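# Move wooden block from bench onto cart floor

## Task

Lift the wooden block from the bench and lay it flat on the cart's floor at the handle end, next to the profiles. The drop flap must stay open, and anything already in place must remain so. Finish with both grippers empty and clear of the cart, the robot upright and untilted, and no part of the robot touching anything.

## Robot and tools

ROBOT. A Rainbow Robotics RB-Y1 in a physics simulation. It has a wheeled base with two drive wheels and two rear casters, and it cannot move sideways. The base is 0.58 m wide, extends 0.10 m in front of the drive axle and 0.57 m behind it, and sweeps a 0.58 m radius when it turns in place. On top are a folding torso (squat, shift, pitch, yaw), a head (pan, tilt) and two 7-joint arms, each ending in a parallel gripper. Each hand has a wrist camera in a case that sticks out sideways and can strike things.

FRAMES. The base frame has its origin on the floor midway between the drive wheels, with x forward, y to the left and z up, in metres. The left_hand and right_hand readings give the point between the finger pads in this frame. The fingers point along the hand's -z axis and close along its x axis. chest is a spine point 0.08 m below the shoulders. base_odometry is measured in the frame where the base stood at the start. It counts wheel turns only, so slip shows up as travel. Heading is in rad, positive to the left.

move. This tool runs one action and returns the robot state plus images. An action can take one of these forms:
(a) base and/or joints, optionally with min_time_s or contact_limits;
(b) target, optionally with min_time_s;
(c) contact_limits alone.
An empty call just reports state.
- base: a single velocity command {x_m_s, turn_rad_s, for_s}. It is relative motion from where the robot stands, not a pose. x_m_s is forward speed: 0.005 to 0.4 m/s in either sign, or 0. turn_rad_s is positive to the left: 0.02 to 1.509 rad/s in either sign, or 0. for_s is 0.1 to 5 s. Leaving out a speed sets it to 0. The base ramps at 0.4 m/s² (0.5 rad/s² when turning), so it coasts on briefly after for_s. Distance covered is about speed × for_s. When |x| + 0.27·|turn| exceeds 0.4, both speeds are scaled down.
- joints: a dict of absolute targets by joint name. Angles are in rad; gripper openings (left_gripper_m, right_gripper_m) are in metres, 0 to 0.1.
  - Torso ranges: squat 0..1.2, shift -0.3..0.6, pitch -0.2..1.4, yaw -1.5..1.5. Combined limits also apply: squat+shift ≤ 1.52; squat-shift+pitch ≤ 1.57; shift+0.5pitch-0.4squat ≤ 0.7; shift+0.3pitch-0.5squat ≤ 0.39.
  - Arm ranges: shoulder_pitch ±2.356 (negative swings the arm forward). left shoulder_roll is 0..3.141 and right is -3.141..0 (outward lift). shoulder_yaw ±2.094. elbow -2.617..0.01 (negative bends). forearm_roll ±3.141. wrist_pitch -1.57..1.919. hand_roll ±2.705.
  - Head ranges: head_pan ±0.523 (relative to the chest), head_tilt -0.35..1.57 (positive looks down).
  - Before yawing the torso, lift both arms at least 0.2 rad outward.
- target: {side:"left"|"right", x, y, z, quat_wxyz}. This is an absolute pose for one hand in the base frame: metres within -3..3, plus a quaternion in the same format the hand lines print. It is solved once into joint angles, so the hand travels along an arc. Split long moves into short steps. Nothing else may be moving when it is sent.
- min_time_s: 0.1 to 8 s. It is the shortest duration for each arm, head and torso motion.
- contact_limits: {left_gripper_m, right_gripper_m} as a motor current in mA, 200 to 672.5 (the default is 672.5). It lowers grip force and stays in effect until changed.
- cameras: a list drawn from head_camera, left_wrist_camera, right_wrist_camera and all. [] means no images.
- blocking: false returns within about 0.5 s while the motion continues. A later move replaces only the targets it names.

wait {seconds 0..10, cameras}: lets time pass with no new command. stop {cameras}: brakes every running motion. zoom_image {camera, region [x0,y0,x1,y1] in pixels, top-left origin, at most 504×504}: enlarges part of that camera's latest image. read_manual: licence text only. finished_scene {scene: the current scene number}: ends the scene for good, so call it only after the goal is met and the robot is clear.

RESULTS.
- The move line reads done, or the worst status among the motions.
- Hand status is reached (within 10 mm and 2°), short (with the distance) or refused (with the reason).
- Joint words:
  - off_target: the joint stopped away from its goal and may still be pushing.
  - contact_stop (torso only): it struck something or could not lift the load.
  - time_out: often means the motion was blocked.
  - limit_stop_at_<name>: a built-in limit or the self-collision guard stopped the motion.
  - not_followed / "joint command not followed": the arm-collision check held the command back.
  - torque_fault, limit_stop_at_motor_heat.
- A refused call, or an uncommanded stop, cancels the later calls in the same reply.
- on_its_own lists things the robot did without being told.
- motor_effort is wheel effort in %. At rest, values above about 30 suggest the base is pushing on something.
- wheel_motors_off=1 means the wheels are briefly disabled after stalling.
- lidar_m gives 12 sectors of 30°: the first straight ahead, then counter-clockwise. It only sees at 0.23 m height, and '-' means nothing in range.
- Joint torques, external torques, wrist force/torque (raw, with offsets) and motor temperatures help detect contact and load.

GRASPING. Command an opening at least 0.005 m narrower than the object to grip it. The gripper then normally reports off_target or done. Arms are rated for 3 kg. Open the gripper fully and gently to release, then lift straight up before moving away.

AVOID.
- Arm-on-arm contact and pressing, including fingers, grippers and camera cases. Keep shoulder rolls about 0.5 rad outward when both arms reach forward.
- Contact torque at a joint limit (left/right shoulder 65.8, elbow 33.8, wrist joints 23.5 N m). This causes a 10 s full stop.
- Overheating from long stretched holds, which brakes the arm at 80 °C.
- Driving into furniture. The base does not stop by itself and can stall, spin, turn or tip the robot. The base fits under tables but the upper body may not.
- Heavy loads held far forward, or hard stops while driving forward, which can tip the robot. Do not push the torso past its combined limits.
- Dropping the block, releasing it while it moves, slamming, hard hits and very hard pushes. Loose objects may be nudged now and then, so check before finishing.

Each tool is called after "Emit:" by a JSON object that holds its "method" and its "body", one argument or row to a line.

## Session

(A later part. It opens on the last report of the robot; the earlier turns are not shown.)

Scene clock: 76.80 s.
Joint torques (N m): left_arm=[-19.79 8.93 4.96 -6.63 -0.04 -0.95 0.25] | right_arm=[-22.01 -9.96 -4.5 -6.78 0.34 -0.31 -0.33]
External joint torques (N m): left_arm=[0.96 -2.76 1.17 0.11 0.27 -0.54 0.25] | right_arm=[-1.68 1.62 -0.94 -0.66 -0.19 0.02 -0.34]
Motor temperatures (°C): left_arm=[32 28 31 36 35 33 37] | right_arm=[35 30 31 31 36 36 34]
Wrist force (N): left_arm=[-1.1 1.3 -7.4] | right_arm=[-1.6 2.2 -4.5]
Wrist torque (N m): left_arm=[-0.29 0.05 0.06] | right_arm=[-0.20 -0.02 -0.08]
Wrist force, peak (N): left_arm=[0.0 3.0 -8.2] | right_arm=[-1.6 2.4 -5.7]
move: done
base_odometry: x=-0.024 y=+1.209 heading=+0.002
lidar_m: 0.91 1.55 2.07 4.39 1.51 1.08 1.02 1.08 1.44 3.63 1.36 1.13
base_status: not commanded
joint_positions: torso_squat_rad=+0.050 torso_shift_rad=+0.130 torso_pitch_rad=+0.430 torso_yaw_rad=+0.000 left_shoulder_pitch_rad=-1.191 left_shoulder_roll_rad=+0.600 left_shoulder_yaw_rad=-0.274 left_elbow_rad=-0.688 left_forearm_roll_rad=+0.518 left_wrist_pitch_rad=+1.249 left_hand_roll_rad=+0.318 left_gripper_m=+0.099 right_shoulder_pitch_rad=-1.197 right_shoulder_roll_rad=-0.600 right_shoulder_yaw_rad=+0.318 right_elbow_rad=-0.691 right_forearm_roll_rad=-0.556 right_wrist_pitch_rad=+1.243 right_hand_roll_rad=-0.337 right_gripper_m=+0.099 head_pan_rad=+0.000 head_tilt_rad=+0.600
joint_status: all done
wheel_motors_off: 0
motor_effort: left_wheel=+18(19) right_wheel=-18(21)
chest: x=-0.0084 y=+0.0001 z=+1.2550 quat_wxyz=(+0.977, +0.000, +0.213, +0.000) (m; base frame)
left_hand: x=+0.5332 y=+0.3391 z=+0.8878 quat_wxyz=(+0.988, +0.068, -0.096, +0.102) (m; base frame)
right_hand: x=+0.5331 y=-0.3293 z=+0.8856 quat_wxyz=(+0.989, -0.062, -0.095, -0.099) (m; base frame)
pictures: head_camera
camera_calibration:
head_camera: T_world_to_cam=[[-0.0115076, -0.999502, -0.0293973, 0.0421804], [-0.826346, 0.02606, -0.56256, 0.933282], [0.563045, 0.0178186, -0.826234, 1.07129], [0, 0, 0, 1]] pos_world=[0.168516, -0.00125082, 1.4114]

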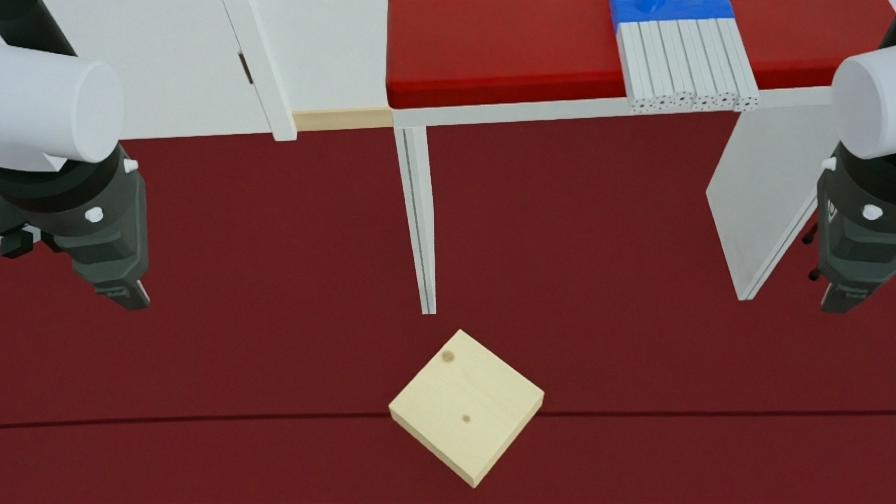

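Emit:
{"method": "move", "body": {
  "base": {"turn_rad_s":0.7,"for_s":1.567},
  "cameras": []
}}

Emit:
{"method": "move", "body": {
  "base": {"x_m_s":0.3,"for_s":1.6},
  "cameras": []
}}

Emit:
{"method": "move", "body": {
  "base": {"turn_rad_s":-0.7,"for_s":2.616},
  "cameras": ["head_camera"]
}}

Emit:
{"method": "move", "body": {
  "joints": {"torso_squat_rad":1.0,"torso_shift_rad":0.5,"torso_pitch_rad":1.03,"head_tilt_rad":0.2},
  "cameras": ["head_camera"]
}}

Emit:
{"method": "move", "body": {
  "target": {"side":"left","x":0.39,"y":0.18,"z":0.2,"quat_wxyz":[0.9988,-0.05,0,0]},
  "cameras": []
}}

Scene clock: 88.13 s.
Joint torques (N m): left_arm=[-19.25 9.36 4.72 -6.74 -0.2 -0.72 0.29] | right_arm=[-21.53 -10.48 -4.75 -6.84 0.32 -0.29 -0.35]
External joint torques (N m): left_arm=[1.5 -2.35 0.92 0.01 0.1 -0.32 0.3] | right_arm=[-1.2 1.12 -1.19 -0.72 -0.21 0.04 -0.36]
Motor temperatures (°C): left_arm=[32 28 31 36 35 33 37] | right_arm=[35 30 31 31 36 36 34]
Wrist force (N): left_arm=[0.0 1.4 -7.4] | right_arm=[-2.3 1.5 -5.2]
Wrist torque (N m): left_arm=[-0.34 0.16 0.11] | right_arm=[-0.11 -0.10 -0.06]
Wrist force, peak (N): left_arm=[-1.0 1.6 -8.5] | right_arm=[-1.3 2.8 -5.6]
move: done
base_odometry: x=-0.024 y=+1.209 heading=+1.098
lidar_m: 2.21 3.69 1.43 1.07 1.02 1.07 1.51 4.48 1.39 1.13 0.91 1.56
base_status: done (sent for 1.57 of 1.57 s)
joint_positions: torso_squat_rad=+0.050 torso_shift_rad=+0.130 torso_pitch_rad=+0.430 torso_yaw_rad=+0.000 left_shoulder_pitch_rad=-1.191 left_shoulder_roll_rad=+0.600 left_shoulder_yaw_rad=-0.274 left_elbow_rad=-0.688 left_forearm_roll_rad=+0.518 left_wrist_pitch_rad=+1.249 left_hand_roll_rad=+0.318 left_gripper_m=+0.099 right_shoulder_pitch_rad=-1.197 right_shoulder_roll_rad=-0.600 right_shoulder_yaw_rad=+0.318 right_elbow_rad=-0.691 right_forearm_roll_rad=-0.556 right_wrist_pitch_rad=+1.243 right_hand_roll_rad=-0.337 right_gripper_m=+0.099 head_pan_rad=+0.000 head_tilt_rad=+0.600
joint_status: not commanded
wheel_motors_off: 0
motor_effort: left_wheel=-1(27) right_wheel=+14(39)
chest: x=-0.0084 y=+0.0001 z=+1.2550 quat_wxyz=(+0.977, +0.000, +0.213, +0.000) (m; base frame)
left_hand: x=+0.5333 y=+0.3390 z=+0.8878 quat_wxyz=(+0.988, +0.067, -0.096, +0.102) (m; base frame)
right_hand: x=+0.5332 y=-0.3292 z=+0.8856 quat_wxyz=(+0.989, -0.062, -0.095, -0.099) (m; base frame)
pictures: none
No camera images: "cameras" was empty.

Scene clock: 90.87 s.
Joint torques (N m): left_arm=[-19.44 9.67 5.01 -6.59 -0.2 -0.73 0.3] | right_arm=[-21.26 -10.6 -4.54 -6.71 0.36 -0.42 -0.25]
External joint torques (N m): left_arm=[1.31 -2.04 1.22 0.16 0.1 -0.32 0.31] | right_arm=[-0.92 0.99 -0.99 -0.59 -0.17 -0.09 -0.26]
Motor temperatures (°C): left_arm=[32 28 31 36 35 32 37] | right_arm=[35 30 31 31 36 36 34]
Wrist force (N): left_arm=[-0.8 0.8 -7.8] | right_arm=[-1.6 2.1 -5.6]
Wrist torque (N m): left_arm=[-0.25 0.08 0.09] | right_arm=[-0.18 0.00 -0.08]
Wrist force, peak (N): left_arm=[-1.0 1.1 -8.4] | right_arm=[-2.3 2.7 -5.4]
move: done
base_odometry: x=+0.194 y=+1.636 heading=+1.097
lidar_m: 1.88 3.97 1.76 1.29 1.25 1.32 1.84 2.06 1.28 0.77 1.26 1.35
base_status: done (sent for 1.6 of 1.6 s)
joint_positions: torso_squat_rad=+0.050 torso_shift_rad=+0.130 torso_pitch_rad=+0.430 torso_yaw_rad=+0.000 left_shoulder_pitch_rad=-1.191 left_shoulder_roll_rad=+0.600 left_shoulder_yaw_rad=-0.274 left_elbow_rad=-0.688 left_forearm_roll_rad=+0.518 left_wrist_pitch_rad=+1.249 left_hand_roll_rad=+0.318 left_gripper_m=+0.099 right_shoulder_pitch_rad=-1.197 right_shoulder_roll_rad=-0.600 right_shoulder_yaw_rad=+0.318 right_elbow_rad=-0.691 right_forearm_roll_rad=-0.556 right_wrist_pitch_rad=+1.243 right_hand_roll_rad=-0.337 right_gripper_m=+0.099 head_pan_rad=+0.000 head_tilt_rad=+0.600
joint_status: not commanded
wheel_motors_off: 0
motor_effort: left_wheel=-15(31) right_wheel=+16(43)
chest: x=-0.0084 y=+0.0001 z=+1.2550 quat_wxyz=(+0.977, +0.000, +0.213, +0.000) (m; base frame)
left_hand: x=+0.5333 y=+0.3390 z=+0.8877 quat_wxyz=(+0.988, +0.067, -0.096, +0.102) (m; base frame)
right_hand: x=+0.5332 y=-0.3291 z=+0.8856 quat_wxyz=(+0.989, -0.062, -0.095, -0.099) (m; base frame)
pictures: none
No camera images: "cameras" was empty.

Scene clock: 95.20 s.
Joint torques (N m): left_arm=[-19.15 9.76 4.96 -6.58 -0.19 -0.74 0.22] | right_arm=[-21.35 -10.93 -4.28 -6.5 0.26 -0.18 -0.18]
External joint torques (N m): left_arm=[1.6 -1.94 1.17 0.17 0.11 -0.34 0.23] | right_arm=[-1.01 0.67 -0.72 -0.38 -0.27 0.15 -0.19]
Motor temperatures (°C): left_arm=[32 28 31 36 35 32 37] | right_arm=[35 30 31 31 36 36 34]
Wrist force (N): left_arm=[-0.8 1.5 -7.2] | right_arm=[-1.3 1.9 -4.8]
Wrist torque (N m): left_arm=[-0.38 0.11 0.11] | right_arm=[-0.15 0.01 -0.06]
Wrist force, peak (N): left_arm=[-0.7 1.5 -8.3] | right_arm=[-2.0 2.8 -5.3]
move: done
base_odometry: x=+0.194 y=+1.636 heading=-0.722
lidar_m: 1.28 0.77 1.26 1.51 2.75 2.45 1.45 1.27 1.27 1.50 2.64 1.45
base_status: done (sent for 2.6 of 2.6 s)
joint_positions: torso_squat_rad=+0.050 torso_shift_rad=+0.130 torso_pitch_rad=+0.430 torso_yaw_rad=+0.000 left_shoulder_pitch_rad=-1.191 left_shoulder_roll_rad=+0.600 left_shoulder_yaw_rad=-0.274 left_elbow_rad=-0.688 left_forearm_roll_rad=+0.518 left_wrist_pitch_rad=+1.249 left_hand_roll_rad=+0.318 left_gripper_m=+0.099 right_shoulder_pitch_rad=-1.197 right_shoulder_roll_rad=-0.600 right_shoulder_yaw_rad=+0.318 right_elbow_rad=-0.691 right_forearm_roll_rad=-0.556 right_wrist_pitch_rad=+1.243 right_hand_roll_rad=-0.337 right_gripper_m=+0.099 head_pan_rad=+0.000 head_tilt_rad=+0.600
joint_status: not commanded
wheel_motors_off: 0
motor_effort: left_wheel=+14(33) right_wheel=-1(37)
chest: x=-0.0084 y=+0.0001 z=+1.2550 quat_wxyz=(+0.977, +0.000, +0.213, +0.000) (m; base frame)
left_hand: x=+0.5333 y=+0.3389 z=+0.8877 quat_wxyz=(+0.988, +0.067, -0.096, +0.102) (m; base frame)
right_hand: x=+0.5332 y=-0.3291 z=+0.8856 quat_wxyz=(+0.989, -0.062, -0.095, -0.099) (m; base frame)
pictures: head_camera
camera_calibration:
head_camera: T_world_to_cam=[[-0.0115117, -0.999502, -0.0293945, 0.0421754], [-0.826424, 0.0260594, -0.562445, 0.93316], [0.562931, 0.0178176, -0.826312, 1.07128], [0, 0, 0, 1]] pos_world=[0.168616, -0.00125082, 1.4113]

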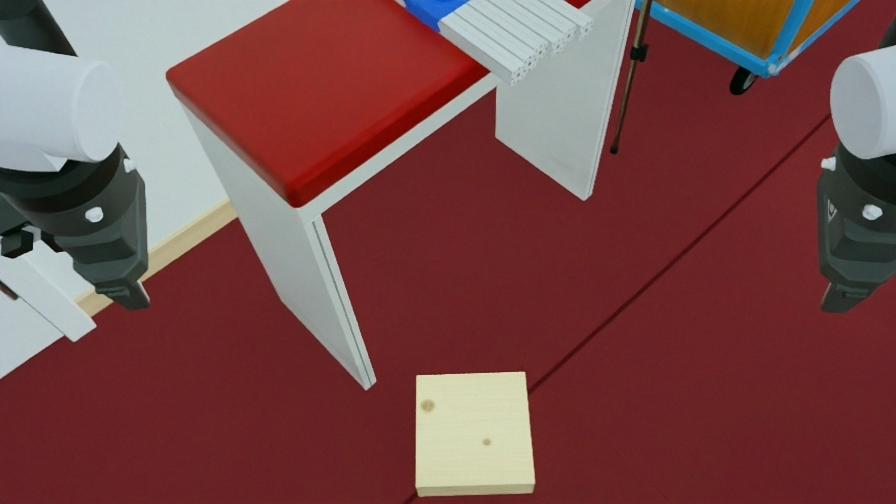

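Scene clock: 99.27 s.
Joint torques (N m): left_arm=[-8.01 7.54 3.44 -3.53 -0.13 0.53 0.29] | right_arm=[-8.39 -8.83 -3.42 -3.24 0.08 0.9 -0.27]
External joint torques (N m): left_arm=[0.31 -1.77 1.09 0.01 0.02 -0.23 0.27] | right_arm=[-0.32 0.45 -1.22 -0.13 -0.21 0.12 -0.25]
Motor temperatures (°C): left_arm=[32 28 31 36 35 32 37] | right_arm=[35 30 31 31 36 36 34]
Wrist force (N): left_arm=[3.2 0.2 -6.4] | right_arm=[1.7 2.5 -4.4]
Wrist torque (N m): left_arm=[-0.20 0.33 0.05] | right_arm=[-0.20 0.14 -0.06]
Wrist force, peak (N): left_arm=[1.1 1.4 -8.4] | right_arm=[1.8 2.8 -5.6]
move: done
base_odometry: x=+0.194 y=+1.636 heading=-0.722
lidar_m: 1.27 0.76 1.27 1.52 2.75 2.44 1.46 1.27 1.27 1.50 2.67 1.45
base_status: not commanded
joint_positions: torso_squat_rad=+1.000 torso_shift_rad=+0.500 torso_pitch_rad=+1.030 torso_yaw_rad=+0.000 left_shoulder_pitch_rad=-1.191 left_shoulder_roll_rad=+0.600 left_shoulder_yaw_rad=-0.274 left_elbow_rad=-0.688 left_forearm_roll_rad=+0.518 left_wrist_pitch_rad=+1.249 left_hand_roll_rad=+0.318 left_gripper_m=+0.099 right_shoulder_pitch_rad=-1.197 right_shoulder_roll_rad=-0.600 right_shoulder_yaw_rad=+0.318 right_elbow_rad=-0.691 right_forearm_roll_rad=-0.556 right_wrist_pitch_rad=+1.243 right_hand_roll_rad=-0.337 right_gripper_m=+0.099 head_pan_rad=+0.000 head_tilt_rad=+0.200
joint_status: all done
wheel_motors_off: 0
motor_effort: left_wheel=+14(20) right_wheel=-9(12)
chest: x=+0.2186 y=+0.0000 z=+0.7717 quat_wxyz=(+0.870, +0.000, +0.493, +0.000) (m; base frame)
left_hand: x=+0.4582 y=+0.3389 z=+0.1627 quat_wxyz=(+0.972, +0.095, +0.200, +0.077) (m; base frame)
right_hand: x=+0.4570 y=-0.3292 z=+0.1610 quat_wxyz=(+0.972, -0.089, +0.202, -0.076) (m; base frame)
pictures: head_camera
camera_calibration:
head_camera: T_world_to_cam=[[-0.0171228, -0.999502, -0.0265191, 0.0286849], [-0.921721, 0.0260578, -0.386978, 0.752814], [0.387476, 0.0178171, -0.921708, 0.578364], [0, 0, 0, 1]] pos_world=[0.470273, -0.00125083, 0.825166]

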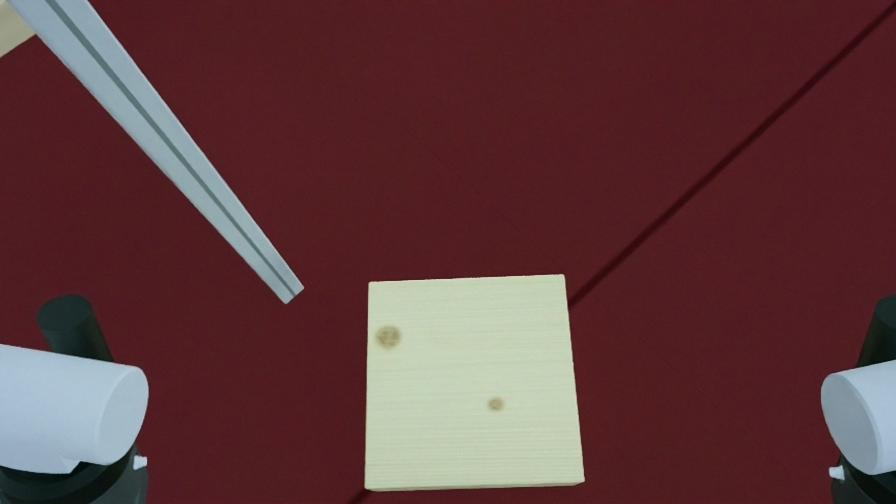

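Scene clock: 100.93 s.
Joint torques (N m): left_arm=[-1.15 1.65 1.68 -7.52 0.04 -0.55 0.06] | right_arm=[-8.57 -8.73 -3.3 -3.03 -0.02 0.89 -0.37]
External joint torques (N m): left_arm=[-1.26 -1.07 0.25 -0.07 -0.12 -0.37 0.06] | right_arm=[-0.5 0.55 -1.1 0.08 -0.31 0.11 -0.35]
Motor temperatures (°C): left_arm=[32 28 31 36 35 32 37] | right_arm=[35 30 31 31 36 36 34]
Wrist force (N): left_arm=[0.6 2.4 -7.6] | right_arm=[2.3 2.4 -4.2]
Wrist torque (N m): left_arm=[-0.39 0.17 0.10] | right_arm=[-0.18 0.25 -0.03]
Wrist force, peak (N): left_arm=[2.8 0.8 -8.2] | right_arm=[1.9 2.5 -5.3]
move: done
base_odometry: x=+0.194 y=+1.636 heading=-0.722
lidar_m: 1.27 0.75 1.27 1.51 2.75 2.44 1.46 1.27 1.27 1.50 2.66 1.46
base_status: not commanded
joint_positions: torso_squat_rad=+1.000 torso_shift_rad=+0.500 torso_pitch_rad=+1.030 torso_yaw_rad=+0.000 left_shoulder_pitch_rad=-0.562 left_shoulder_roll_rad=+0.513 left_shoulder_yaw_rad=-0.350 left_elbow_rad=-1.704 left_forearm_roll_rad=+0.244 left_wrist_pitch_rad=+1.066 left_hand_roll_rad=+0.582 left_gripper_m=+0.099 right_shoulder_pitch_rad=-1.197 right_shoulder_roll_rad=-0.600 right_shoulder_yaw_rad=+0.318 right_elbow_rad=-0.691 right_forearm_roll_rad=-0.556 right_wrist_pitch_rad=+1.243 right_hand_roll_rad=-0.337 right_gripper_m=+0.099 head_pan_rad=+0.000 head_tilt_rad=+0.200
joint_status: all done
wheel_motors_off: 0
motor_effort: left_wheel=+14(14) right_wheel=-10(11)
chest: x=+0.2186 y=+0.0000 z=+0.7717 quat_wxyz=(+0.870, +0.000, +0.493, +0.000) (m; base frame)
left_hand: x=+0.3899 y=+0.1801 z=+0.2000 quat_wxyz=(+0.999, -0.050, +0.000, +0.000) (m; base frame)
left_hand_status: reached (checked arc, planned for 1.3 s): 0 mm and 0.0 deg off.
right_hand: x=+0.4570 y=-0.3291 z=+0.1610 quat_wxyz=(+0.972, -0.089, +0.202, -0.076) (m; base frame)
pictures: none
No camera images: "cameras" was empty.

Emit:
{"method": "move", "body": {
  "target": {"side":"left","x":0.385,"y":0.16,"z":0.06,"quat_wxyz":[0.9988,-0.05,0,0]},
  "cameras": []
}}

Emit:
{"method": "move", "body": {
  "target": {"side":"left","x":0.385,"y":0.115,"z":0.06,"quat_wxyz":[0.9988,-0.05,0,0]},
  "cameras": []
}}

Scene clock: 105.30 s.
Joint torques (N m): left_arm=[-3.11 -0.44 0.4 -1.65 0.23 -0.12 -0.09] | right_arm=[-8.74 -8.72 -3.31 -2.99 0.08 0.85 -0.41]
External joint torques (N m): left_arm=[0.89 -0.56 0.15 0.83 0.17 0.03 -0.09] | right_arm=[-0.68 0.56 -1.11 0.12 -0.21 0.07 -0.39]
Motor temperatures (°C): left_arm=[31 28 31 36 34 32 37] | right_arm=[35 30 31 31 36 36 34]
Wrist force (N): left_arm=[0.3 2.3 -8.1] | right_arm=[1.6 2.6 -4.5]
Wrist torque (N m): left_arm=[-0.35 0.10 0.10] | right_arm=[-0.20 0.14 -0.06]
Wrist force, peak (N): left_arm=[0.6 2.6 -8.7] | right_arm=[2.0 2.6 -5.4]
move: done
base_odometry: x=+0.194 y=+1.636 heading=-0.722
lidar_m: 1.27 0.77 1.26 1.51 2.75 2.44 1.45 1.27 1.27 1.50 2.67 1.44
base_status: not commanded
joint_positions: torso_squat_rad=+1.000 torso_shift_rad=+0.500 torso_pitch_rad=+1.030 torso_yaw_rad=+0.000 left_shoulder_pitch_rad=-1.064 left_shoulder_roll_rad=+0.232 left_shoulder_yaw_rad=-0.361 left_elbow_rad=-0.421 left_forearm_roll_rad=+0.383 left_wrist_pitch_rad=+0.368 left_hand_roll_rad=+0.312 left_gripper_m=+0.099 right_shoulder_pitch_rad=-1.197 right_shoulder_roll_rad=-0.600 right_shoulder_yaw_rad=+0.318 right_elbow_rad=-0.691 right_forearm_roll_rad=-0.556 right_wrist_pitch_rad=+1.243 right_hand_roll_rad=-0.337 right_gripper_m=+0.099 head_pan_rad=+0.000 head_tilt_rad=+0.200
joint_status: all done
wheel_motors_off: 0
motor_effort: left_wheel=+13(16) right_wheel=-10(11)
chest: x=+0.2186 y=+0.0000 z=+0.7717 quat_wxyz=(+0.870, +0.000, +0.493, +0.000) (m; base frame)
left_hand: x=+0.3852 y=+0.1599 z=+0.0605 quat_wxyz=(+0.999, -0.049, -0.001, +0.000) (m; base frame)
left_hand_status: reached (checked arc, planned for 1.6 s): 1 mm and 0.1 deg off.
right_hand: x=+0.4570 y=-0.3291 z=+0.1610 quat_wxyz=(+0.972, -0.089, +0.202, -0.076) (m; base frame)
pictures: none
No camera images: "cameras" was empty.

Scene clock: 106.10 s.
Joint torques (N m): left_arm=[-4.5 -1.9 1.77 -1.38 0.1 -0.37 -0.17] | right_arm=[-8.43 -8.94 -3.43 -3.07 0.07 0.88 -0.3]
External joint torques (N m): left_arm=[0.52 0.29 1.8 0.82 0.05 -0.16 -0.16] | right_arm=[-0.36 0.34 -1.22 0.04 -0.22 0.1 -0.28]
Motor temperatures (°C): left_arm=[31 28 31 36 34 32 37] | right_arm=[35 30 31 31 36 36 34]
Wrist force (N): left_arm=[0.6 2.3 -8.0] | right_arm=[1.7 2.7 -4.8]
Wrist torque (N m): left_arm=[-0.39 0.17 0.10] | right_arm=[-0.21 0.19 -0.06]
Wrist force, peak (N): left_arm=[0.1 4.1 -8.1] | right_arm=[1.9 3.0 -4.7]
move: done
base_odometry: x=+0.194 y=+1.636 heading=-0.722
lidar_m: 1.27 0.77 1.27 1.50 2.76 2.43 1.46 1.27 1.27 1.49 2.67 1.45
base_status: not commanded
joint_positions: torso_squat_rad=+1.000 torso_shift_rad=+0.500 torso_pitch_rad=+1.030 torso_yaw_rad=+0.000 left_shoulder_pitch_rad=-1.151 left_shoulder_roll_rad=+0.127 left_shoulder_yaw_rad=-0.353 left_elbow_rad=-0.267 left_forearm_roll_rad=+0.212 left_wrist_pitch_rad=+0.291 left_hand_roll_rad=+0.474 left_gripper_m=+0.099 right_shoulder_pitch_rad=-1.197 right_shoulder_roll_rad=-0.600 right_shoulder_yaw_rad=+0.318 right_elbow_rad=-0.691 right_forearm_roll_rad=-0.556 right_wrist_pitch_rad=+1.243 right_hand_roll_rad=-0.337 right_gripper_m=+0.099 head_pan_rad=+0.000 head_tilt_rad=+0.200
joint_status: all done
wheel_motors_off: 0
motor_effort: left_wheel=+11(15) right_wheel=-10(12)
chest: x=+0.2186 y=+0.0000 z=+0.7717 quat_wxyz=(+0.870, +0.000, +0.493, +0.000) (m; base frame)
left_hand: x=+0.3847 y=+0.1151 z=+0.0623 quat_wxyz=(+0.999, -0.054, -0.011, +0.000) (m; base frame)
left_hand_status: reached (checked arc, as near as the solve gets, planned for 0.5 s): 2 mm and 1.3 deg off.
right_hand: x=+0.4570 y=-0.3291 z=+0.1610 quat_wxyz=(+0.972, -0.089, +0.202, -0.076) (m; base frame)
pictures: none
No camera images: "cameras" was empty.

Emit:
{"method": "move", "body": {
  "joints": {"left_shoulder_pitch_rad":-1.064,"left_shoulder_roll_rad":0.232,"left_shoulder_yaw_rad":-0.361,"left_elbow_rad":-0.421,"left_forearm_roll_rad":0.383,"left_wrist_pitch_rad":0.368,"left_hand_roll_rad":0.312,"right_shoulder_pitch_rad":-1.064,"right_shoulder_roll_rad":-0.232,"right_shoulder_yaw_rad":0.361,"right_elbow_rad":-0.421,"right_forearm_roll_rad":-0.383,"right_wrist_pitch_rad":0.368,"right_hand_roll_rad":-0.312},
  "cameras": []
}}

Emit:
{"method": "move", "body": {
  "base": {"x_m_s":0.15,"for_s":1.6}
}}

Scene clock: 112.33 s.
Joint torques (N m): left_arm=[-4.33 -1.18 -0.28 -2.93 -0.19 -0.47 0.04] | right_arm=[-3.92 -1.38 -0.01 -2.19 -0.03 0.09 0.13]
External joint torques (N m): left_arm=[-0.34 -1.31 -0.53 -0.45 -0.25 -0.31 0.05] | right_arm=[-0.15 -0.89 0.22 -0.01 -0.06 0.19 0.13]
Motor temperatures (°C): left_arm=[31 28 31 36 34 32 37] | right_arm=[35 30 31 31 36 36 34]
Wrist force (N): left_arm=[0.6 2.3 -7.8] | right_arm=[-0.5 0.4 -5.4]
Wrist torque (N m): left_arm=[-0.45 0.13 0.07] | right_arm=[-0.06 0.04 -0.06]
Wrist force, peak (N): left_arm=[-1.0 4.4 -8.0] | right_arm=[1.4 3.2 -5.3]
move: done
base_odometry: x=+0.194 y=+1.636 heading=-0.722
lidar_m: 1.28 0.76 1.26 1.52 2.77 2.43 1.45 1.27 1.26 1.49 2.66 1.43
base_status: not commanded
joint_positions: torso_squat_rad=+1.000 torso_shift_rad=+0.500 torso_pitch_rad=+1.030 torso_yaw_rad=+0.000 left_shoulder_pitch_rad=-1.064 left_shoulder_roll_rad=+0.232 left_shoulder_yaw_rad=-0.361 left_elbow_rad=-0.421 left_forearm_roll_rad=+0.383 left_wrist_pitch_rad=+0.368 left_hand_roll_rad=+0.312 left_gripper_m=+0.099 right_shoulder_pitch_rad=-1.064 right_shoulder_roll_rad=-0.232 right_shoulder_yaw_rad=+0.361 right_elbow_rad=-0.421 right_forearm_roll_rad=-0.383 right_wrist_pitch_rad=+0.368 right_hand_roll_rad=-0.312 right_gripper_m=+0.099 head_pan_rad=+0.000 head_tilt_rad=+0.200
joint_status: all done
wheel_motors_off: 0
motor_effort: left_wheel=+13(15) right_wheel=-9(13)
chest: x=+0.2186 y=+0.0000 z=+0.7717 quat_wxyz=(+0.870, +0.000, +0.493, +0.000) (m; base frame)
left_hand: x=+0.3849 y=+0.1601 z=+0.0605 quat_wxyz=(+0.999, -0.049, -0.001, +0.000) (m; base frame)
right_hand: x=+0.3848 y=-0.1597 z=+0.0605 quat_wxyz=(+0.999, +0.049, -0.001, +0.000) (m; base frame)
pictures: none
No camera images: "cameras" was empty.

Scene clock: 114.77 s.
Joint torques (N m): left_arm=[-3.62 -1.14 -0.15 -2.49 -0.06 -0.41 0.05] | right_arm=[-3.33 -1.39 0.36 -2.01 0.02 -0.11 0.13]
External joint torques (N m): left_arm=[0.38 -1.26 -0.4 0 -0.13 -0.26 0.05] | right_arm=[0.44 -0.91 0.59 0.17 -0.02 -0.01 0.13]
Motor temperatures (°C): left_arm=[31 28 31 36 34 32 37] | right_arm=[35 30 31 31 36 36 34]
Wrist force (N): left_arm=[0.2 3.0 -8.0] | right_arm=[-0.7 1.1 -5.3]
Wrist torque (N m): left_arm=[-0.47 0.09 0.02] | right_arm=[-0.13 0.05 -0.06]
Wrist force, peak (N): left_arm=[0.1 1.9 -8.8] | right_arm=[-0.7 1.2 -5.8]
move: done
base_odometry: x=+0.374 y=+1.477 heading=-0.722
lidar_m: 1.05 0.53 1.11 1.32 2.40 2.78 1.66 1.44 1.45 1.71 3.05 1.03
base_status: done (sent for 1.6 of 1.6 s)
joint_positions: torso_squat_rad=+1.000 torso_shift_rad=+0.500 torso_pitch_rad=+1.030 torso_yaw_rad=+0.000 left_shoulder_pitch_rad=-1.064 left_shoulder_roll_rad=+0.232 left_shoulder_yaw_rad=-0.361 left_elbow_rad=-0.421 left_forearm_roll_rad=+0.383 left_wrist_pitch_rad=+0.368 left_hand_roll_rad=+0.312 left_gripper_m=+0.099 right_shoulder_pitch_rad=-1.064 right_shoulder_roll_rad=-0.232 right_shoulder_yaw_rad=+0.361 right_elbow_rad=-0.421 right_forearm_roll_rad=-0.383 right_wrist_pitch_rad=+0.368 right_hand_roll_rad=-0.312 right_gripper_m=+0.099 head_pan_rad=+0.000 head_tilt_rad=+0.200
joint_status: not commanded
wheel_motors_off: 0
motor_effort: left_wheel=+5(40) right_wheel=-6(18)
chest: x=+0.2186 y=+0.0000 z=+0.7717 quat_wxyz=(+0.870, +0.000, +0.493, +0.000) (m; base frame)
left_hand: x=+0.3851 y=+0.1600 z=+0.0605 quat_wxyz=(+0.999, -0.049, -0.001, +0.000) (m; base frame)
right_hand: x=+0.3849 y=-0.1597 z=+0.0605 quat_wxyz=(+0.999, +0.049, -0.001, +0.000) (m; base frame)
pictures: head_camera, left_wrist_camera, right_wrist_camera
camera_calibration:
head_camera: T_world_to_cam=[[-0.0170271, -0.999504, -0.0264864, 0.0286152], [-0.921671, 0.0259592, -0.387102, 0.752931], [0.387598, 0.0178205, -0.921656, 0.578357], [0, 0, 0, 1]] pos_world=[0.470273, -0.00125113, 0.825265]
left_wrist_camera: T_world_to_cam=[[0.999594, 0.0268331, -0.00955579, -0.389165], [0.0277089, -0.838328, 0.544462, 0.119543], [0.0065987, -0.544506, -0.838731, 0.207786], [0, 0, 0, 1]] pos_world=[0.384324, 0.223799, 0.105471]
right_wrist_camera: T_world_to_cam=[[-0.999208, -0.025338, -0.0306807, 0.381135], [-0.0385569, 0.807081, 0.589181, 0.13517], [0.00983317, 0.589897, -0.807419, 0.21152], [0, 0, 0, 1]] pos_world=[0.383965, -0.224211, 0.102839]

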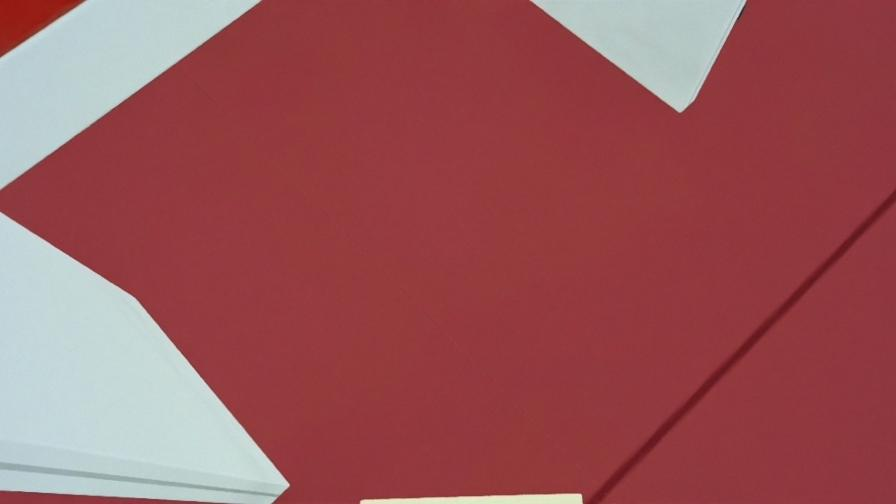

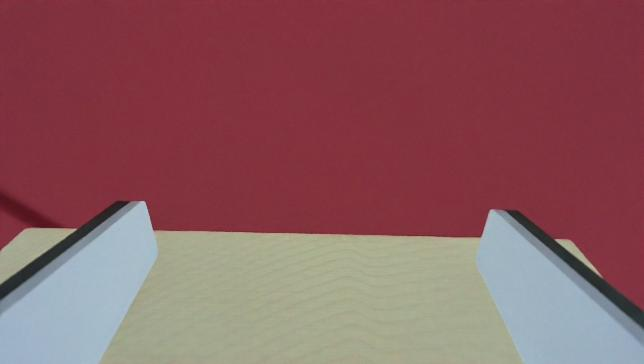

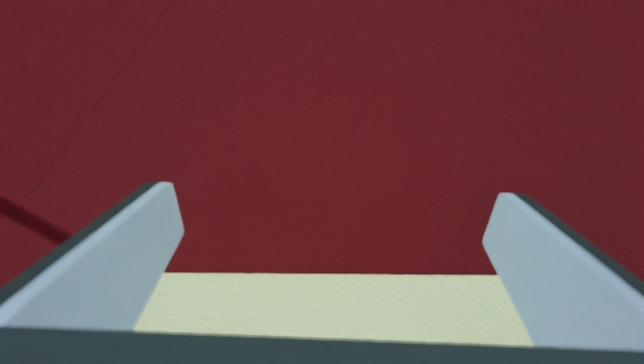

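Emit:
{"method": "move", "body": {
  "base": {"x_m_s":-0.05,"for_s":0.2},
  "joints": {"torso_squat_rad":1.015,"torso_pitch_rad":1.045},
  "cameras": []
}}

Emit:
{"method": "move", "body": {
  "target": {"side":"left","x":0.385,"y":0.12,"z":0.058,"quat_wxyz":[0.9988,-0.05,0,0]},
  "cameras": ["left_wrist_camera"]
}}

Emit:
{"method": "move", "body": {
  "target": {"side":"right","x":0.385,"y":-0.115,"z":0.058,"quat_wxyz":[0.9988,0.05,0,0]}
}}

Scene clock: 118.93 s.
Joint torques (N m): left_arm=[-3.88 -1.28 0.1 -2.32 -0.13 -0.33 0.2] | right_arm=[-3.91 -0.85 0.19 -2.06 -0.06 -0.06 0.1]
External joint torques (N m): left_arm=[-0.29 -1.28 -0.11 0.04 -0.2 -0.2 0.2] | right_arm=[-0.55 -0.5 0.39 0 -0.08 0.02 0.1]
Motor temperatures (°C): left_arm=[31 28 31 36 34 32 37] | right_arm=[35 30 31 31 36 36 34]
Wrist force (N): left_arm=[0.3 2.4 -7.5] | right_arm=[0.0 1.2 -5.6]
Wrist torque (N m): left_arm=[-0.37 0.12 0.08] | right_arm=[-0.16 0.11 -0.09]
Wrist force, peak (N): left_arm=[-0.5 2.4 -9.2] | right_arm=[-0.4 1.1 -6.0]
move: done
base_odometry: x=+0.367 y=+1.484 heading=-0.721
lidar_m: 1.06 0.54 1.10 1.33 2.42 2.75 1.65 1.44 1.44 1.71 3.03 1.04
base_status: done (sent for 0.2 of 0.2 s)
joint_positions: torso_squat_rad=+1.015 torso_shift_rad=+0.500 torso_pitch_rad=+1.045 torso_yaw_rad=+0.000 left_shoulder_pitch_rad=-1.064 left_shoulder_roll_rad=+0.232 left_shoulder_yaw_rad=-0.361 left_elbow_rad=-0.421 left_forearm_roll_rad=+0.383 left_wrist_pitch_rad=+0.368 left_hand_roll_rad=+0.312 left_gripper_m=+0.099 right_shoulder_pitch_rad=-1.064 right_shoulder_roll_rad=-0.232 right_shoulder_yaw_rad=+0.361 right_elbow_rad=-0.421 right_forearm_roll_rad=-0.383 right_wrist_pitch_rad=+0.368 right_hand_roll_rad=-0.312 right_gripper_m=+0.099 head_pan_rad=+0.000 head_tilt_rad=+0.200
joint_status: all done
wheel_motors_off: 0
motor_effort: left_wheel=+6(18) right_wheel=-4(31)
chest: x=+0.2167 y=+0.0000 z=+0.7599 quat_wxyz=(+0.867, +0.000, +0.499, +0.000) (m; base frame)
left_hand: x=+0.3723 y=+0.1600 z=+0.0463 quat_wxyz=(+0.999, -0.049, +0.007, +0.001) (m; base frame)
right_hand: x=+0.3722 y=-0.1598 z=+0.0463 quat_wxyz=(+0.999, +0.049, +0.007, -0.001) (m; base frame)
pictures: none
No camera images: "cameras" was empty.

Scene clock: 119.83 s.
Joint torques (N m): left_arm=[-4.27 -4.6 -0.69 -4.54 0.5 -0.89 -0.35] | right_arm=[-3.54 -0.7 0.04 -1.86 0.01 0 0.1]
External joint torques (N m): left_arm=[-0.02 -3.06 -0.73 -1.06 0.41 -0.72 -0.34] | right_arm=[-0.17 -0.34 0.24 0.2 -0.02 0.08 0.1]
Motor temperatures (°C): left_arm=[31 28 31 36 34 32 37] | right_arm=[34 30 31 31 36 36 34]
Wrist force (N): left_arm=[0.3 4.8 -7.2] | right_arm=[-0.4 1.0 -5.4]
Wrist torque (N m): left_arm=[-0.47 0.09 0.16] | right_arm=[-0.13 0.06 -0.09]
Wrist force, peak (N): left_arm=[-3.7 16.2 -10.2] | right_arm=[-0.8 1.5 -5.9]
move: done
base_odometry: x=+0.367 y=+1.484 heading=-0.721
lidar_m: 1.06 0.56 1.11 1.33 2.43 2.76 1.66 1.43 1.45 1.68 3.02 1.04
base_status: not commanded
joint_positions: torso_squat_rad=+1.015 torso_shift_rad=+0.500 torso_pitch_rad=+1.045 torso_yaw_rad=+0.000 left_shoulder_pitch_rad=-1.052 left_shoulder_roll_rad=+0.194 left_shoulder_yaw_rad=-0.383 left_elbow_rad=-0.550 left_forearm_roll_rad=+0.199 left_wrist_pitch_rad=+0.474 left_hand_roll_rad=+0.511 left_gripper_m=+0.099 right_shoulder_pitch_rad=-1.064 right_shoulder_roll_rad=-0.232 right_shoulder_yaw_rad=+0.361 right_elbow_rad=-0.421 right_forearm_roll_rad=-0.383 right_wrist_pitch_rad=+0.368 right_hand_roll_rad=-0.312 right_gripper_m=+0.099 head_pan_rad=+0.000 head_tilt_rad=+0.200
joint_status: all done
wheel_motors_off: 0
motor_effort: left_wheel=+6(9) right_wheel=-5(7)
chest: x=+0.2167 y=+0.0000 z=+0.7599 quat_wxyz=(+0.867, +0.000, +0.499, +0.000) (m; base frame)
left_hand: x=+0.3852 y=+0.1205 z=+0.0571 quat_wxyz=(+0.999, -0.050, +0.003, +0.000) (m; base frame)
left_hand_status: reached (checked arc, planned for 0.4 s): 1 mm and 0.3 deg off.
right_hand: x=+0.3723 y=-0.1598 z=+0.0463 quat_wxyz=(+0.999, +0.049, +0.007, -0.001) (m; base frame)
pictures: left_wrist_camera
camera_calibration:
left_wrist_camera: T_world_to_cam=[[0.999537, 0.0254754, -0.0166602, -0.387741], [0.0304394, -0.837088, 0.546221, 0.0870219], [-0.000030879, -0.546475, -0.837475, 0.186242], [0, 0, 0, 1]] pos_world=[0.384918, 0.184499, 0.10198]

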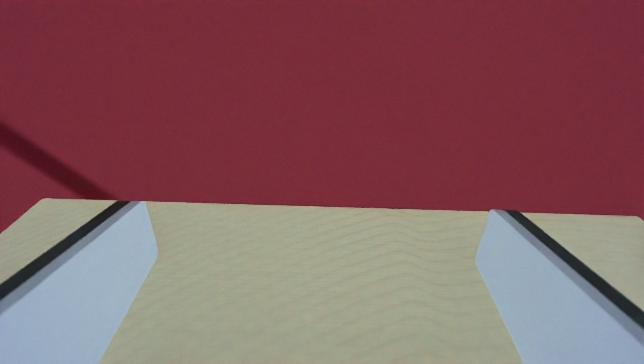

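Scene clock: 120.60 s.
Joint torques (N m): left_arm=[-4.81 -23.51 -2.56 -8.13 3.69 -2.76 0.64] | right_arm=[-15.5 29.93 1.35 -17.77 -5.44 -5.02 -1.42]
External joint torques (N m): left_arm=[-0.57 -22.11 -2.62 -4.67 3.61 -2.59 0.64] | right_arm=[-11.44 28.75 1.39 -14.69 -5.49 -4.92 -1.42]
Motor temperatures (°C): left_arm=[31 28 31 36 34 32 37] | right_arm=[34 30 31 31 36 36 34]
Wrist force (N): left_arm=[7.9 34.2 11.1] | right_arm=[-6.3 -41.0 -12.4]
Wrist torque (N m): left_arm=[-1.16 0.89 -0.86] | right_arm=[0.53 -0.93 1.61]
Wrist force, peak (N): left_arm=[9.0 39.4 13.8] | right_arm=[-7.5 -50.0 -9.5]
move: done
base_odometry: x=+0.367 y=+1.484 heading=-0.721
lidar_m: 1.06 0.55 1.12 1.33 2.40 2.76 1.65 1.42 1.44 1.69 3.03 1.07
base_status: not commanded
joint_positions: torso_squat_rad=+1.015 torso_shift_rad=+0.500 torso_pitch_rad=+1.045 torso_yaw_rad=+0.000 left_shoulder_pitch_rad=-1.052 left_shoulder_roll_rad=+0.199 left_shoulder_yaw_rad=-0.383 left_elbow_rad=-0.549 left_forearm_roll_rad=+0.198 left_wrist_pitch_rad=+0.475 left_hand_roll_rad=+0.511 left_gripper_m=+0.099 right_shoulder_pitch_rad=-1.058 right_shoulder_roll_rad=-0.189 right_shoulder_yaw_rad=+0.384 right_elbow_rad=-0.534 right_forearm_roll_rad=-0.182 right_wrist_pitch_rad=+0.472 right_hand_roll_rad=-0.526 right_gripper_m=+0.099 head_pan_rad=+0.000 head_tilt_rad=+0.200
joint_status: all done
wheel_motors_off: 0
motor_effort: left_wheel=+3(7) right_wheel=-3(8)
chest: x=+0.2166 y=+0.0000 z=+0.7600 quat_wxyz=(+0.867, +0.000, +0.499, +0.000) (m; base frame)
left_hand: x=+0.3859 y=+0.1243 z=+0.0567 quat_wxyz=(+0.999, -0.048, +0.002, +0.000) (m; base frame)
right_hand: x=+0.3833 y=-0.1222 z=+0.0561 quat_wxyz=(+0.999, +0.045, +0.004, +0.000) (m; base frame)
right_hand_status: reached (checked arc, planned for 0.4 s): 8 mm and 0.7 deg off.
pictures: head_camera, left_wrist_camera, right_wrist_camera
camera_calibration:
head_camera: T_world_to_cam=[[-0.0175473, -0.999503, -0.0261706, 0.0280722], [-0.927321, 0.0260559, -0.373358, 0.737348], [0.373854, 0.0177171, -0.927318, 0.575521], [0, 0, 0, 1]] pos_world=[0.46909, -0.00135058, 0.80972]
left_wrist_camera: T_world_to_cam=[[0.999564, 0.0248165, -0.0160203, -0.388481], [0.0295383, -0.840173, 0.541513, 0.0913453], [-0.0000213413, -0.54175, -0.84054, 0.187571], [0, 0, 0, 1]] pos_world=[0.385618, 0.188003, 0.101972]
right_wrist_camera: T_world_to_cam=[[-0.999416, -0.0275432, -0.0202275, 0.379567], [-0.0341708, 0.811924, 0.582762, 0.106709], [0.000372116, 0.583113, -0.812391, 0.188932], [0, 0, 0, 1]] pos_world=[0.382922, -0.186353, 0.098978]

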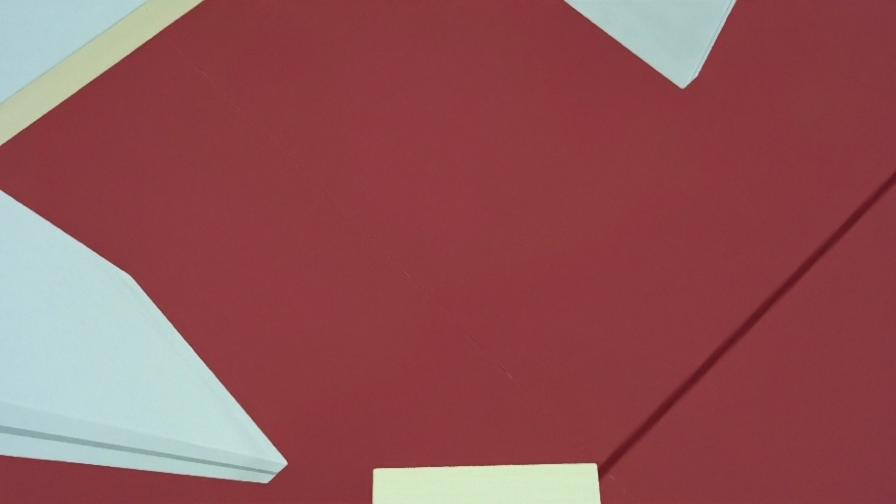

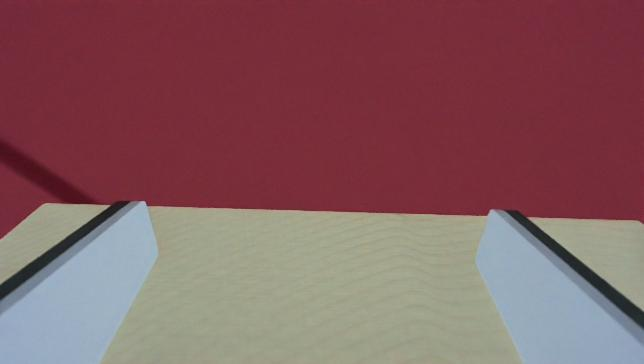

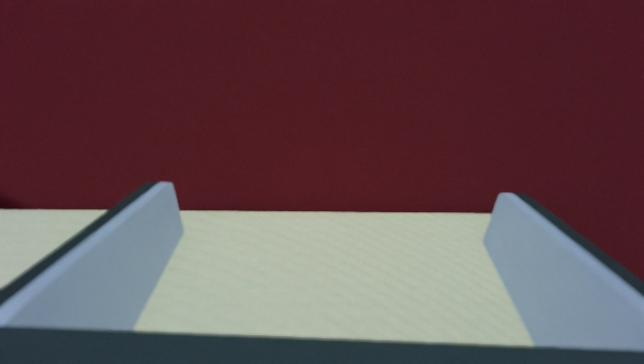

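Emit:
{"method": "move", "body": {
  "target": {"side":"left","x":0.385,"y":0.145,"z":0.058,"quat_wxyz":[0.9988,-0.05,0,0]},
  "cameras": []
}}

Emit:
{"method": "move", "body": {
  "base": {"x_m_s":0.05,"for_s":0.167},
  "cameras": []
}}

Emit:
{"method": "move", "body": {
  "target": {"side":"left","x":0.385,"y":0.116,"z":0.058,"quat_wxyz":[0.9988,-0.05,0,0]},
  "cameras": ["left_wrist_camera"]
}}

Emit:
{"method": "move", "body": {
  "joints": {"torso_squat_rad":0.93},
  "min_time_s": 1
}}

Scene clock: 123.70 s.
Joint torques (N m): left_arm=[-3.72 -1.83 0.82 -4.07 0.36 -0.47 -0.15] | right_arm=[-8.29 8.92 1.17 -6.44 -1.01 -1.33 -0.37]
External joint torques (N m): left_arm=[-0.18 -1.53 0.57 -0.5 0.28 -0.3 -0.15] | right_arm=[-4.16 7.58 1.18 -3.29 -1.05 -1.22 -0.37]
Motor temperatures (°C): left_arm=[31 28 31 36 34 32 37] | right_arm=[34 30 31 31 36 37 34]
Wrist force (N): left_arm=[0.5 2.1 -7.6] | right_arm=[-1.6 -5.4 -4.7]
Wrist torque (N m): left_arm=[-0.36 0.11 0.06] | right_arm=[-0.08 0.10 0.12]
Wrist force, peak (N): left_arm=[7.5 35.6 10.7] | right_arm=[-6.6 -41.2 -12.6]
move: done
base_odometry: x=+0.367 y=+1.484 heading=-0.721
lidar_m: 1.06 0.55 1.10 1.32 2.41 2.77 1.64 1.44 1.44 1.69 3.04 1.04
base_status: not commanded
joint_positions: torso_squat_rad=+1.015 torso_shift_rad=+0.500 torso_pitch_rad=+1.045 torso_yaw_rad=+0.000 left_shoulder_pitch_rad=-1.002 left_shoulder_roll_rad=+0.248 left_shoulder_yaw_rad=-0.378 left_elbow_rad=-0.626 left_forearm_roll_rad=+0.258 left_wrist_pitch_rad=+0.487 left_hand_roll_rad=+0.452 left_gripper_m=+0.099 right_shoulder_pitch_rad=-1.060 right_shoulder_roll_rad=-0.184 right_shoulder_yaw_rad=+0.384 right_elbow_rad=-0.536 right_forearm_roll_rad=-0.183 right_wrist_pitch_rad=+0.471 right_hand_roll_rad=-0.526 right_gripper_m=+0.099 head_pan_rad=+0.000 head_tilt_rad=+0.200
joint_status: all done
wheel_motors_off: 0
motor_effort: left_wheel=+4(5) right_wheel=-2(4)
chest: x=+0.2167 y=+0.0001 z=+0.7599 quat_wxyz=(+0.867, +0.000, +0.499, +0.000) (m; base frame)
left_hand: x=+0.3850 y=+0.1450 z=+0.0574 quat_wxyz=(+0.999, -0.050, +0.000, +0.000) (m; base frame)
left_hand_status: reached (checked arc, planned for 0.3 s): 1 mm and 0.1 deg off.
right_hand: x=+0.3845 y=-0.1170 z=+0.0570 quat_wxyz=(+0.999, +0.049, +0.003, +0.000) (m; base frame)
pictures: none
No camera images: "cameras" was empty.

Scene clock: 124.30 s.
Joint torques (N m): left_arm=[-3.3 -1.31 0.79 -3.83 0.38 -0.45 -0.09] | right_arm=[-8.19 8.66 1.05 -6.5 -0.99 -1.37 -0.4]
External joint torques (N m): left_arm=[0.25 -1.01 0.55 -0.27 0.3 -0.28 -0.09] | right_arm=[-4.06 7.31 1.07 -3.36 -1.04 -1.26 -0.4]
Motor temperatures (°C): left_arm=[31 28 31 36 34 32 37] | right_arm=[34 30 31 31 36 37 34]
Wrist force (N): left_arm=[0.6 1.1 -7.7] | right_arm=[-1.8 -6.8 -4.8]
Wrist torque (N m): left_arm=[-0.25 0.13 0.09] | right_arm=[-0.03 0.03 0.06]
Wrist force, peak (N): left_arm=[0.0 1.8 -8.6] | right_arm=[-0.8 -6.6 -8.4]
move: done
base_odometry: x=+0.373 y=+1.478 heading=-0.721
lidar_m: 1.06 0.54 1.11 1.31 2.40 2.78 1.65 1.44 1.44 1.69 3.04 1.03
base_status: done (sent for 0.17 of 0.17 s)
joint_positions: torso_squat_rad=+1.015 torso_shift_rad=+0.500 torso_pitch_rad=+1.045 torso_yaw_rad=+0.000 left_shoulder_pitch_rad=-1.002 left_shoulder_roll_rad=+0.248 left_shoulder_yaw_rad=-0.378 left_elbow_rad=-0.626 left_forearm_roll_rad=+0.258 left_wrist_pitch_rad=+0.487 left_hand_roll_rad=+0.452 left_gripper_m=+0.099 right_shoulder_pitch_rad=-1.060 right_shoulder_roll_rad=-0.184 right_shoulder_yaw_rad=+0.384 right_elbow_rad=-0.536 right_forearm_roll_rad=-0.183 right_wrist_pitch_rad=+0.471 right_hand_roll_rad=-0.526 right_gripper_m=+0.099 head_pan_rad=+0.000 head_tilt_rad=+0.200
joint_status: not commanded
wheel_motors_off: 0
motor_effort: left_wheel=+1(25) right_wheel=-3(22)
chest: x=+0.2167 y=+0.0001 z=+0.7599 quat_wxyz=(+0.867, +0.000, +0.499, +0.000) (m; base frame)
left_hand: x=+0.3850 y=+0.1449 z=+0.0574 quat_wxyz=(+0.999, -0.050, +0.000, +0.000) (m; base frame)
right_hand: x=+0.3844 y=-0.1169 z=+0.0570 quat_wxyz=(+0.999, +0.049, +0.003, +0.000) (m; base frame)
pictures: none
No camera images: "cameras" was empty.

Scene clock: 125.10 s.
Joint torques (N m): left_arm=[-11.8 -36.37 -4.21 -15.34 6.47 -6.05 1.47] | right_arm=[-13 24.62 0.84 -13.98 -3.92 -5.18 -1.28]
External joint torques (N m): left_arm=[-7.72 -34.88 -4.25 -11.79 6.39 -5.89 1.47] | right_arm=[-8.89 23.39 0.87 -10.87 -3.97 -5.07 -1.28]
Motor temperatures (°C): left_arm=[31 28 31 36 34 33 37] | right_arm=[34 30 31 31 36 37 34]
Wrist force (N): left_arm=[4.7 54.5 16.8] | right_arm=[-4.4 -34.6 11.7]
Wrist torque (N m): left_arm=[-1.49 0.91 -1.70] | right_arm=[0.71 0.84 1.38]
Wrist force, peak (N): left_arm=[2.8 65.9 18.0] | right_arm=[-6.2 -41.5 20.3]
move: done
base_odometry: x=+0.373 y=+1.478 heading=-0.721
lidar_m: 1.06 0.54 1.10 1.32 2.41 2.77 1.65 1.44 1.45 1.71 3.04 1.05
base_status: not commanded
joint_positions: torso_squat_rad=+1.015 torso_shift_rad=+0.500 torso_pitch_rad=+1.044 torso_yaw_rad=+0.000 left_shoulder_pitch_rad=-1.037 left_shoulder_roll_rad=+0.197 left_shoulder_yaw_rad=-0.379 left_elbow_rad=-0.575 left_forearm_roll_rad=+0.164 left_wrist_pitch_rad=+0.487 left_hand_roll_rad=+0.535 left_gripper_m=+0.099 right_shoulder_pitch_rad=-1.059 right_shoulder_roll_rad=-0.188 right_shoulder_yaw_rad=+0.384 right_elbow_rad=-0.534 right_forearm_roll_rad=-0.182 right_wrist_pitch_rad=+0.472 right_hand_roll_rad=-0.526 right_gripper_m=+0.099 head_pan_rad=+0.000 head_tilt_rad=+0.200
joint_status: all done
wheel_motors_off: 0
motor_effort: left_wheel=+10(11) right_wheel=-7(10)
chest: x=+0.2165 y=+0.0000 z=+0.7602 quat_wxyz=(+0.867, +0.000, +0.499, +0.000) (m; base frame)
left_hand: x=+0.3845 y=+0.1242 z=+0.0579 quat_wxyz=(+0.999, -0.044, +0.001, +0.000) (m; base frame)
left_hand_status: reached (checked arc, planned for 0.3 s): 8 mm and 0.7 deg off.
right_hand: x=+0.3840 y=-0.1205 z=+0.0566 quat_wxyz=(+0.999, +0.046, +0.004, +0.000) (m; base frame)
pictures: left_wrist_camera
camera_calibration:
left_wrist_camera: T_world_to_cam=[[0.999601, 0.0253016, -0.0125196, -0.387317], [0.0280704, -0.843825, 0.535883, 0.092031], [0.00299433, -0.536021, -0.844199, 0.186837], [0, 0, 0, 1]] pos_world=[0.38402, 0.187606, 0.10356]

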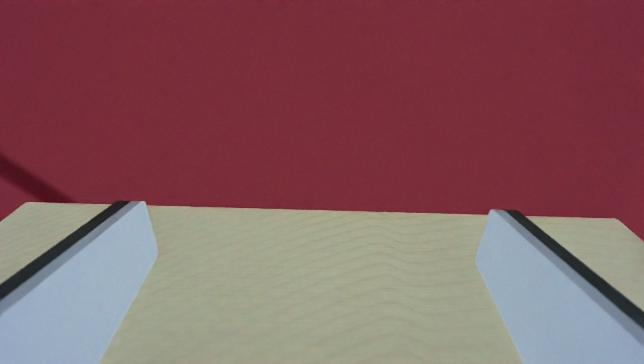

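Scene clock: 126.40 s.
Joint torques (N m): left_arm=[-11.64 -31.04 -3.55 -14.88 6.14 -4.44 2] | right_arm=[-15.35 30.11 0.6 -16.88 -5.46 -4.74 -1.98]
External joint torques (N m): left_arm=[-7.59 -29.5 -3.57 -11.32 6.07 -4.27 2] | right_arm=[-11.31 28.92 0.64 -13.8 -5.5 -4.64 -1.98]
Motor temperatures (°C): left_arm=[31 28 31 36 34 33 37] | right_arm=[34 30 31 31 36 37 34]
Wrist force (N): left_arm=[3.9 42.8 -14.4] | right_arm=[-2.1 -39.4 -7.2]
Wrist torque (N m): left_arm=[-0.74 -0.24 -2.18] | right_arm=[0.55 -0.04 2.19]
Wrist force, peak (N): left_arm=[4.1 53.3 10.1] | right_arm=[-3.4 -40.2 -10.7]
move: done
base_odometry: x=+0.373 y=+1.478 heading=-0.721
lidar_m: 1.05 0.53 1.11 1.32 2.41 2.77 1.66 1.44 1.44 1.70 3.03 1.04
base_status: not commanded
joint_positions: torso_squat_rad=+0.930 torso_shift_rad=+0.500 torso_pitch_rad=+1.045 torso_yaw_rad=+0.000 left_shoulder_pitch_rad=-1.037 left_shoulder_roll_rad=+0.195 left_shoulder_yaw_rad=-0.379 left_elbow_rad=-0.575 left_forearm_roll_rad=+0.164 left_wrist_pitch_rad=+0.487 left_hand_roll_rad=+0.535 left_gripper_m=+0.099 right_shoulder_pitch_rad=-1.058 right_shoulder_roll_rad=-0.189 right_shoulder_yaw_rad=+0.384 right_elbow_rad=-0.534 right_forearm_roll_rad=-0.182 right_wrist_pitch_rad=+0.472 right_hand_roll_rad=-0.526 right_gripper_m=+0.099 head_pan_rad=+0.000 head_tilt_rad=+0.200
joint_status: all done
wheel_motors_off: 0
motor_effort: left_wheel=+5(10) right_wheel=-8(10)
chest: x=+0.2404 y=+0.0000 z=+0.8029 quat_wxyz=(+0.866, +0.000, +0.499, +0.000) (m; base frame)
left_hand: x=+0.4075 y=+0.1229 z=+0.1005 quat_wxyz=(+0.999, -0.045, +0.001, +0.000) (m; base frame)
right_hand: x=+0.4068 y=-0.1220 z=+0.0990 quat_wxyz=(+0.999, +0.045, +0.004, +0.001) (m; base frame)
pictures: head_camera, left_wrist_camera, right_wrist_camera
camera_calibration:
head_camera: T_world_to_cam=[[-0.017435, -0.999504, -0.0262238, 0.0296994], [-0.927511, 0.0259627, -0.372893, 0.775094], [0.373389, 0.0178215, -0.927504, 0.6067], [0, 0, 0, 1]] pos_world=[0.492891, -0.00125112, 0.852522]
left_wrist_camera: T_world_to_cam=[[0.999593, 0.025011, -0.0137063, -0.409614], [0.0284577, -0.84282, 0.537443, 0.0670195], [0.00189007, -0.537615, -0.843189, 0.222604], [0, 0, 0, 1]] pos_world=[0.407119, 0.186405, 0.146064]
right_wrist_camera: T_world_to_cam=[[-0.999406, -0.0280691, -0.0199957, 0.403889], [-0.0344628, 0.811778, 0.582948, 0.0824762], [-0.000130803, 0.583291, -0.812263, 0.223797], [0, 0, 0, 1]] pos_world=[0.406521, -0.186154, 0.141779]

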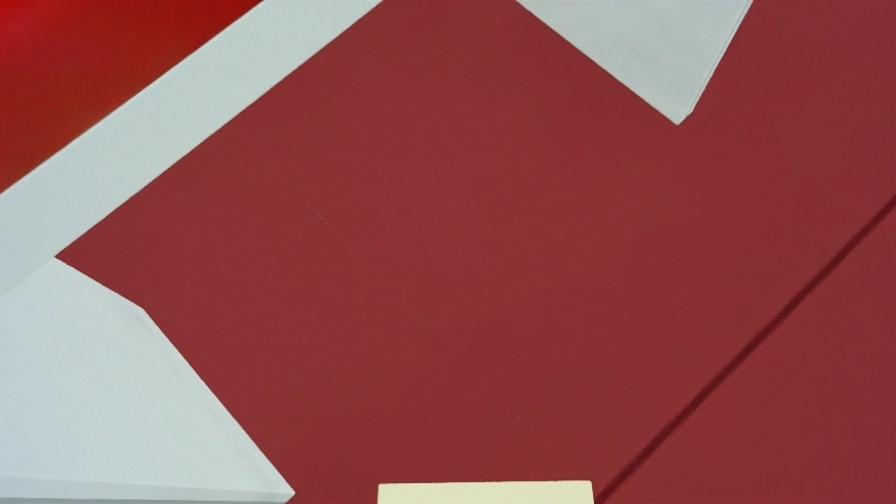

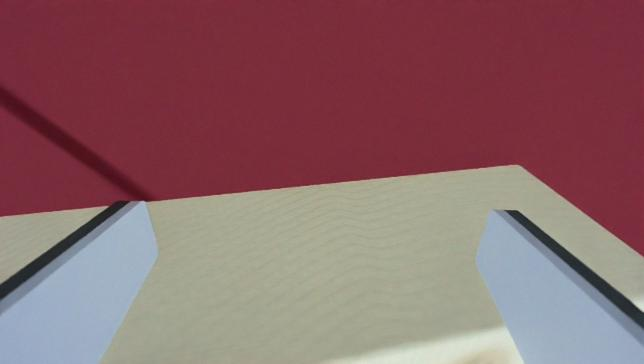

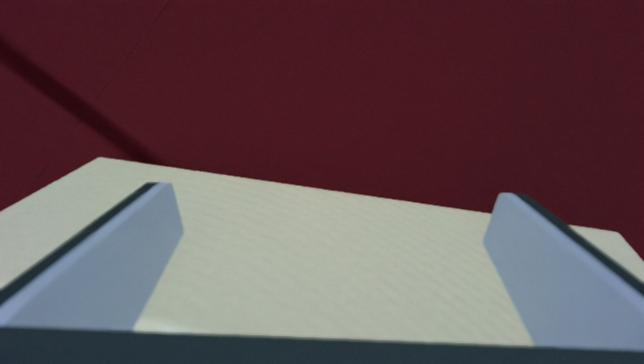

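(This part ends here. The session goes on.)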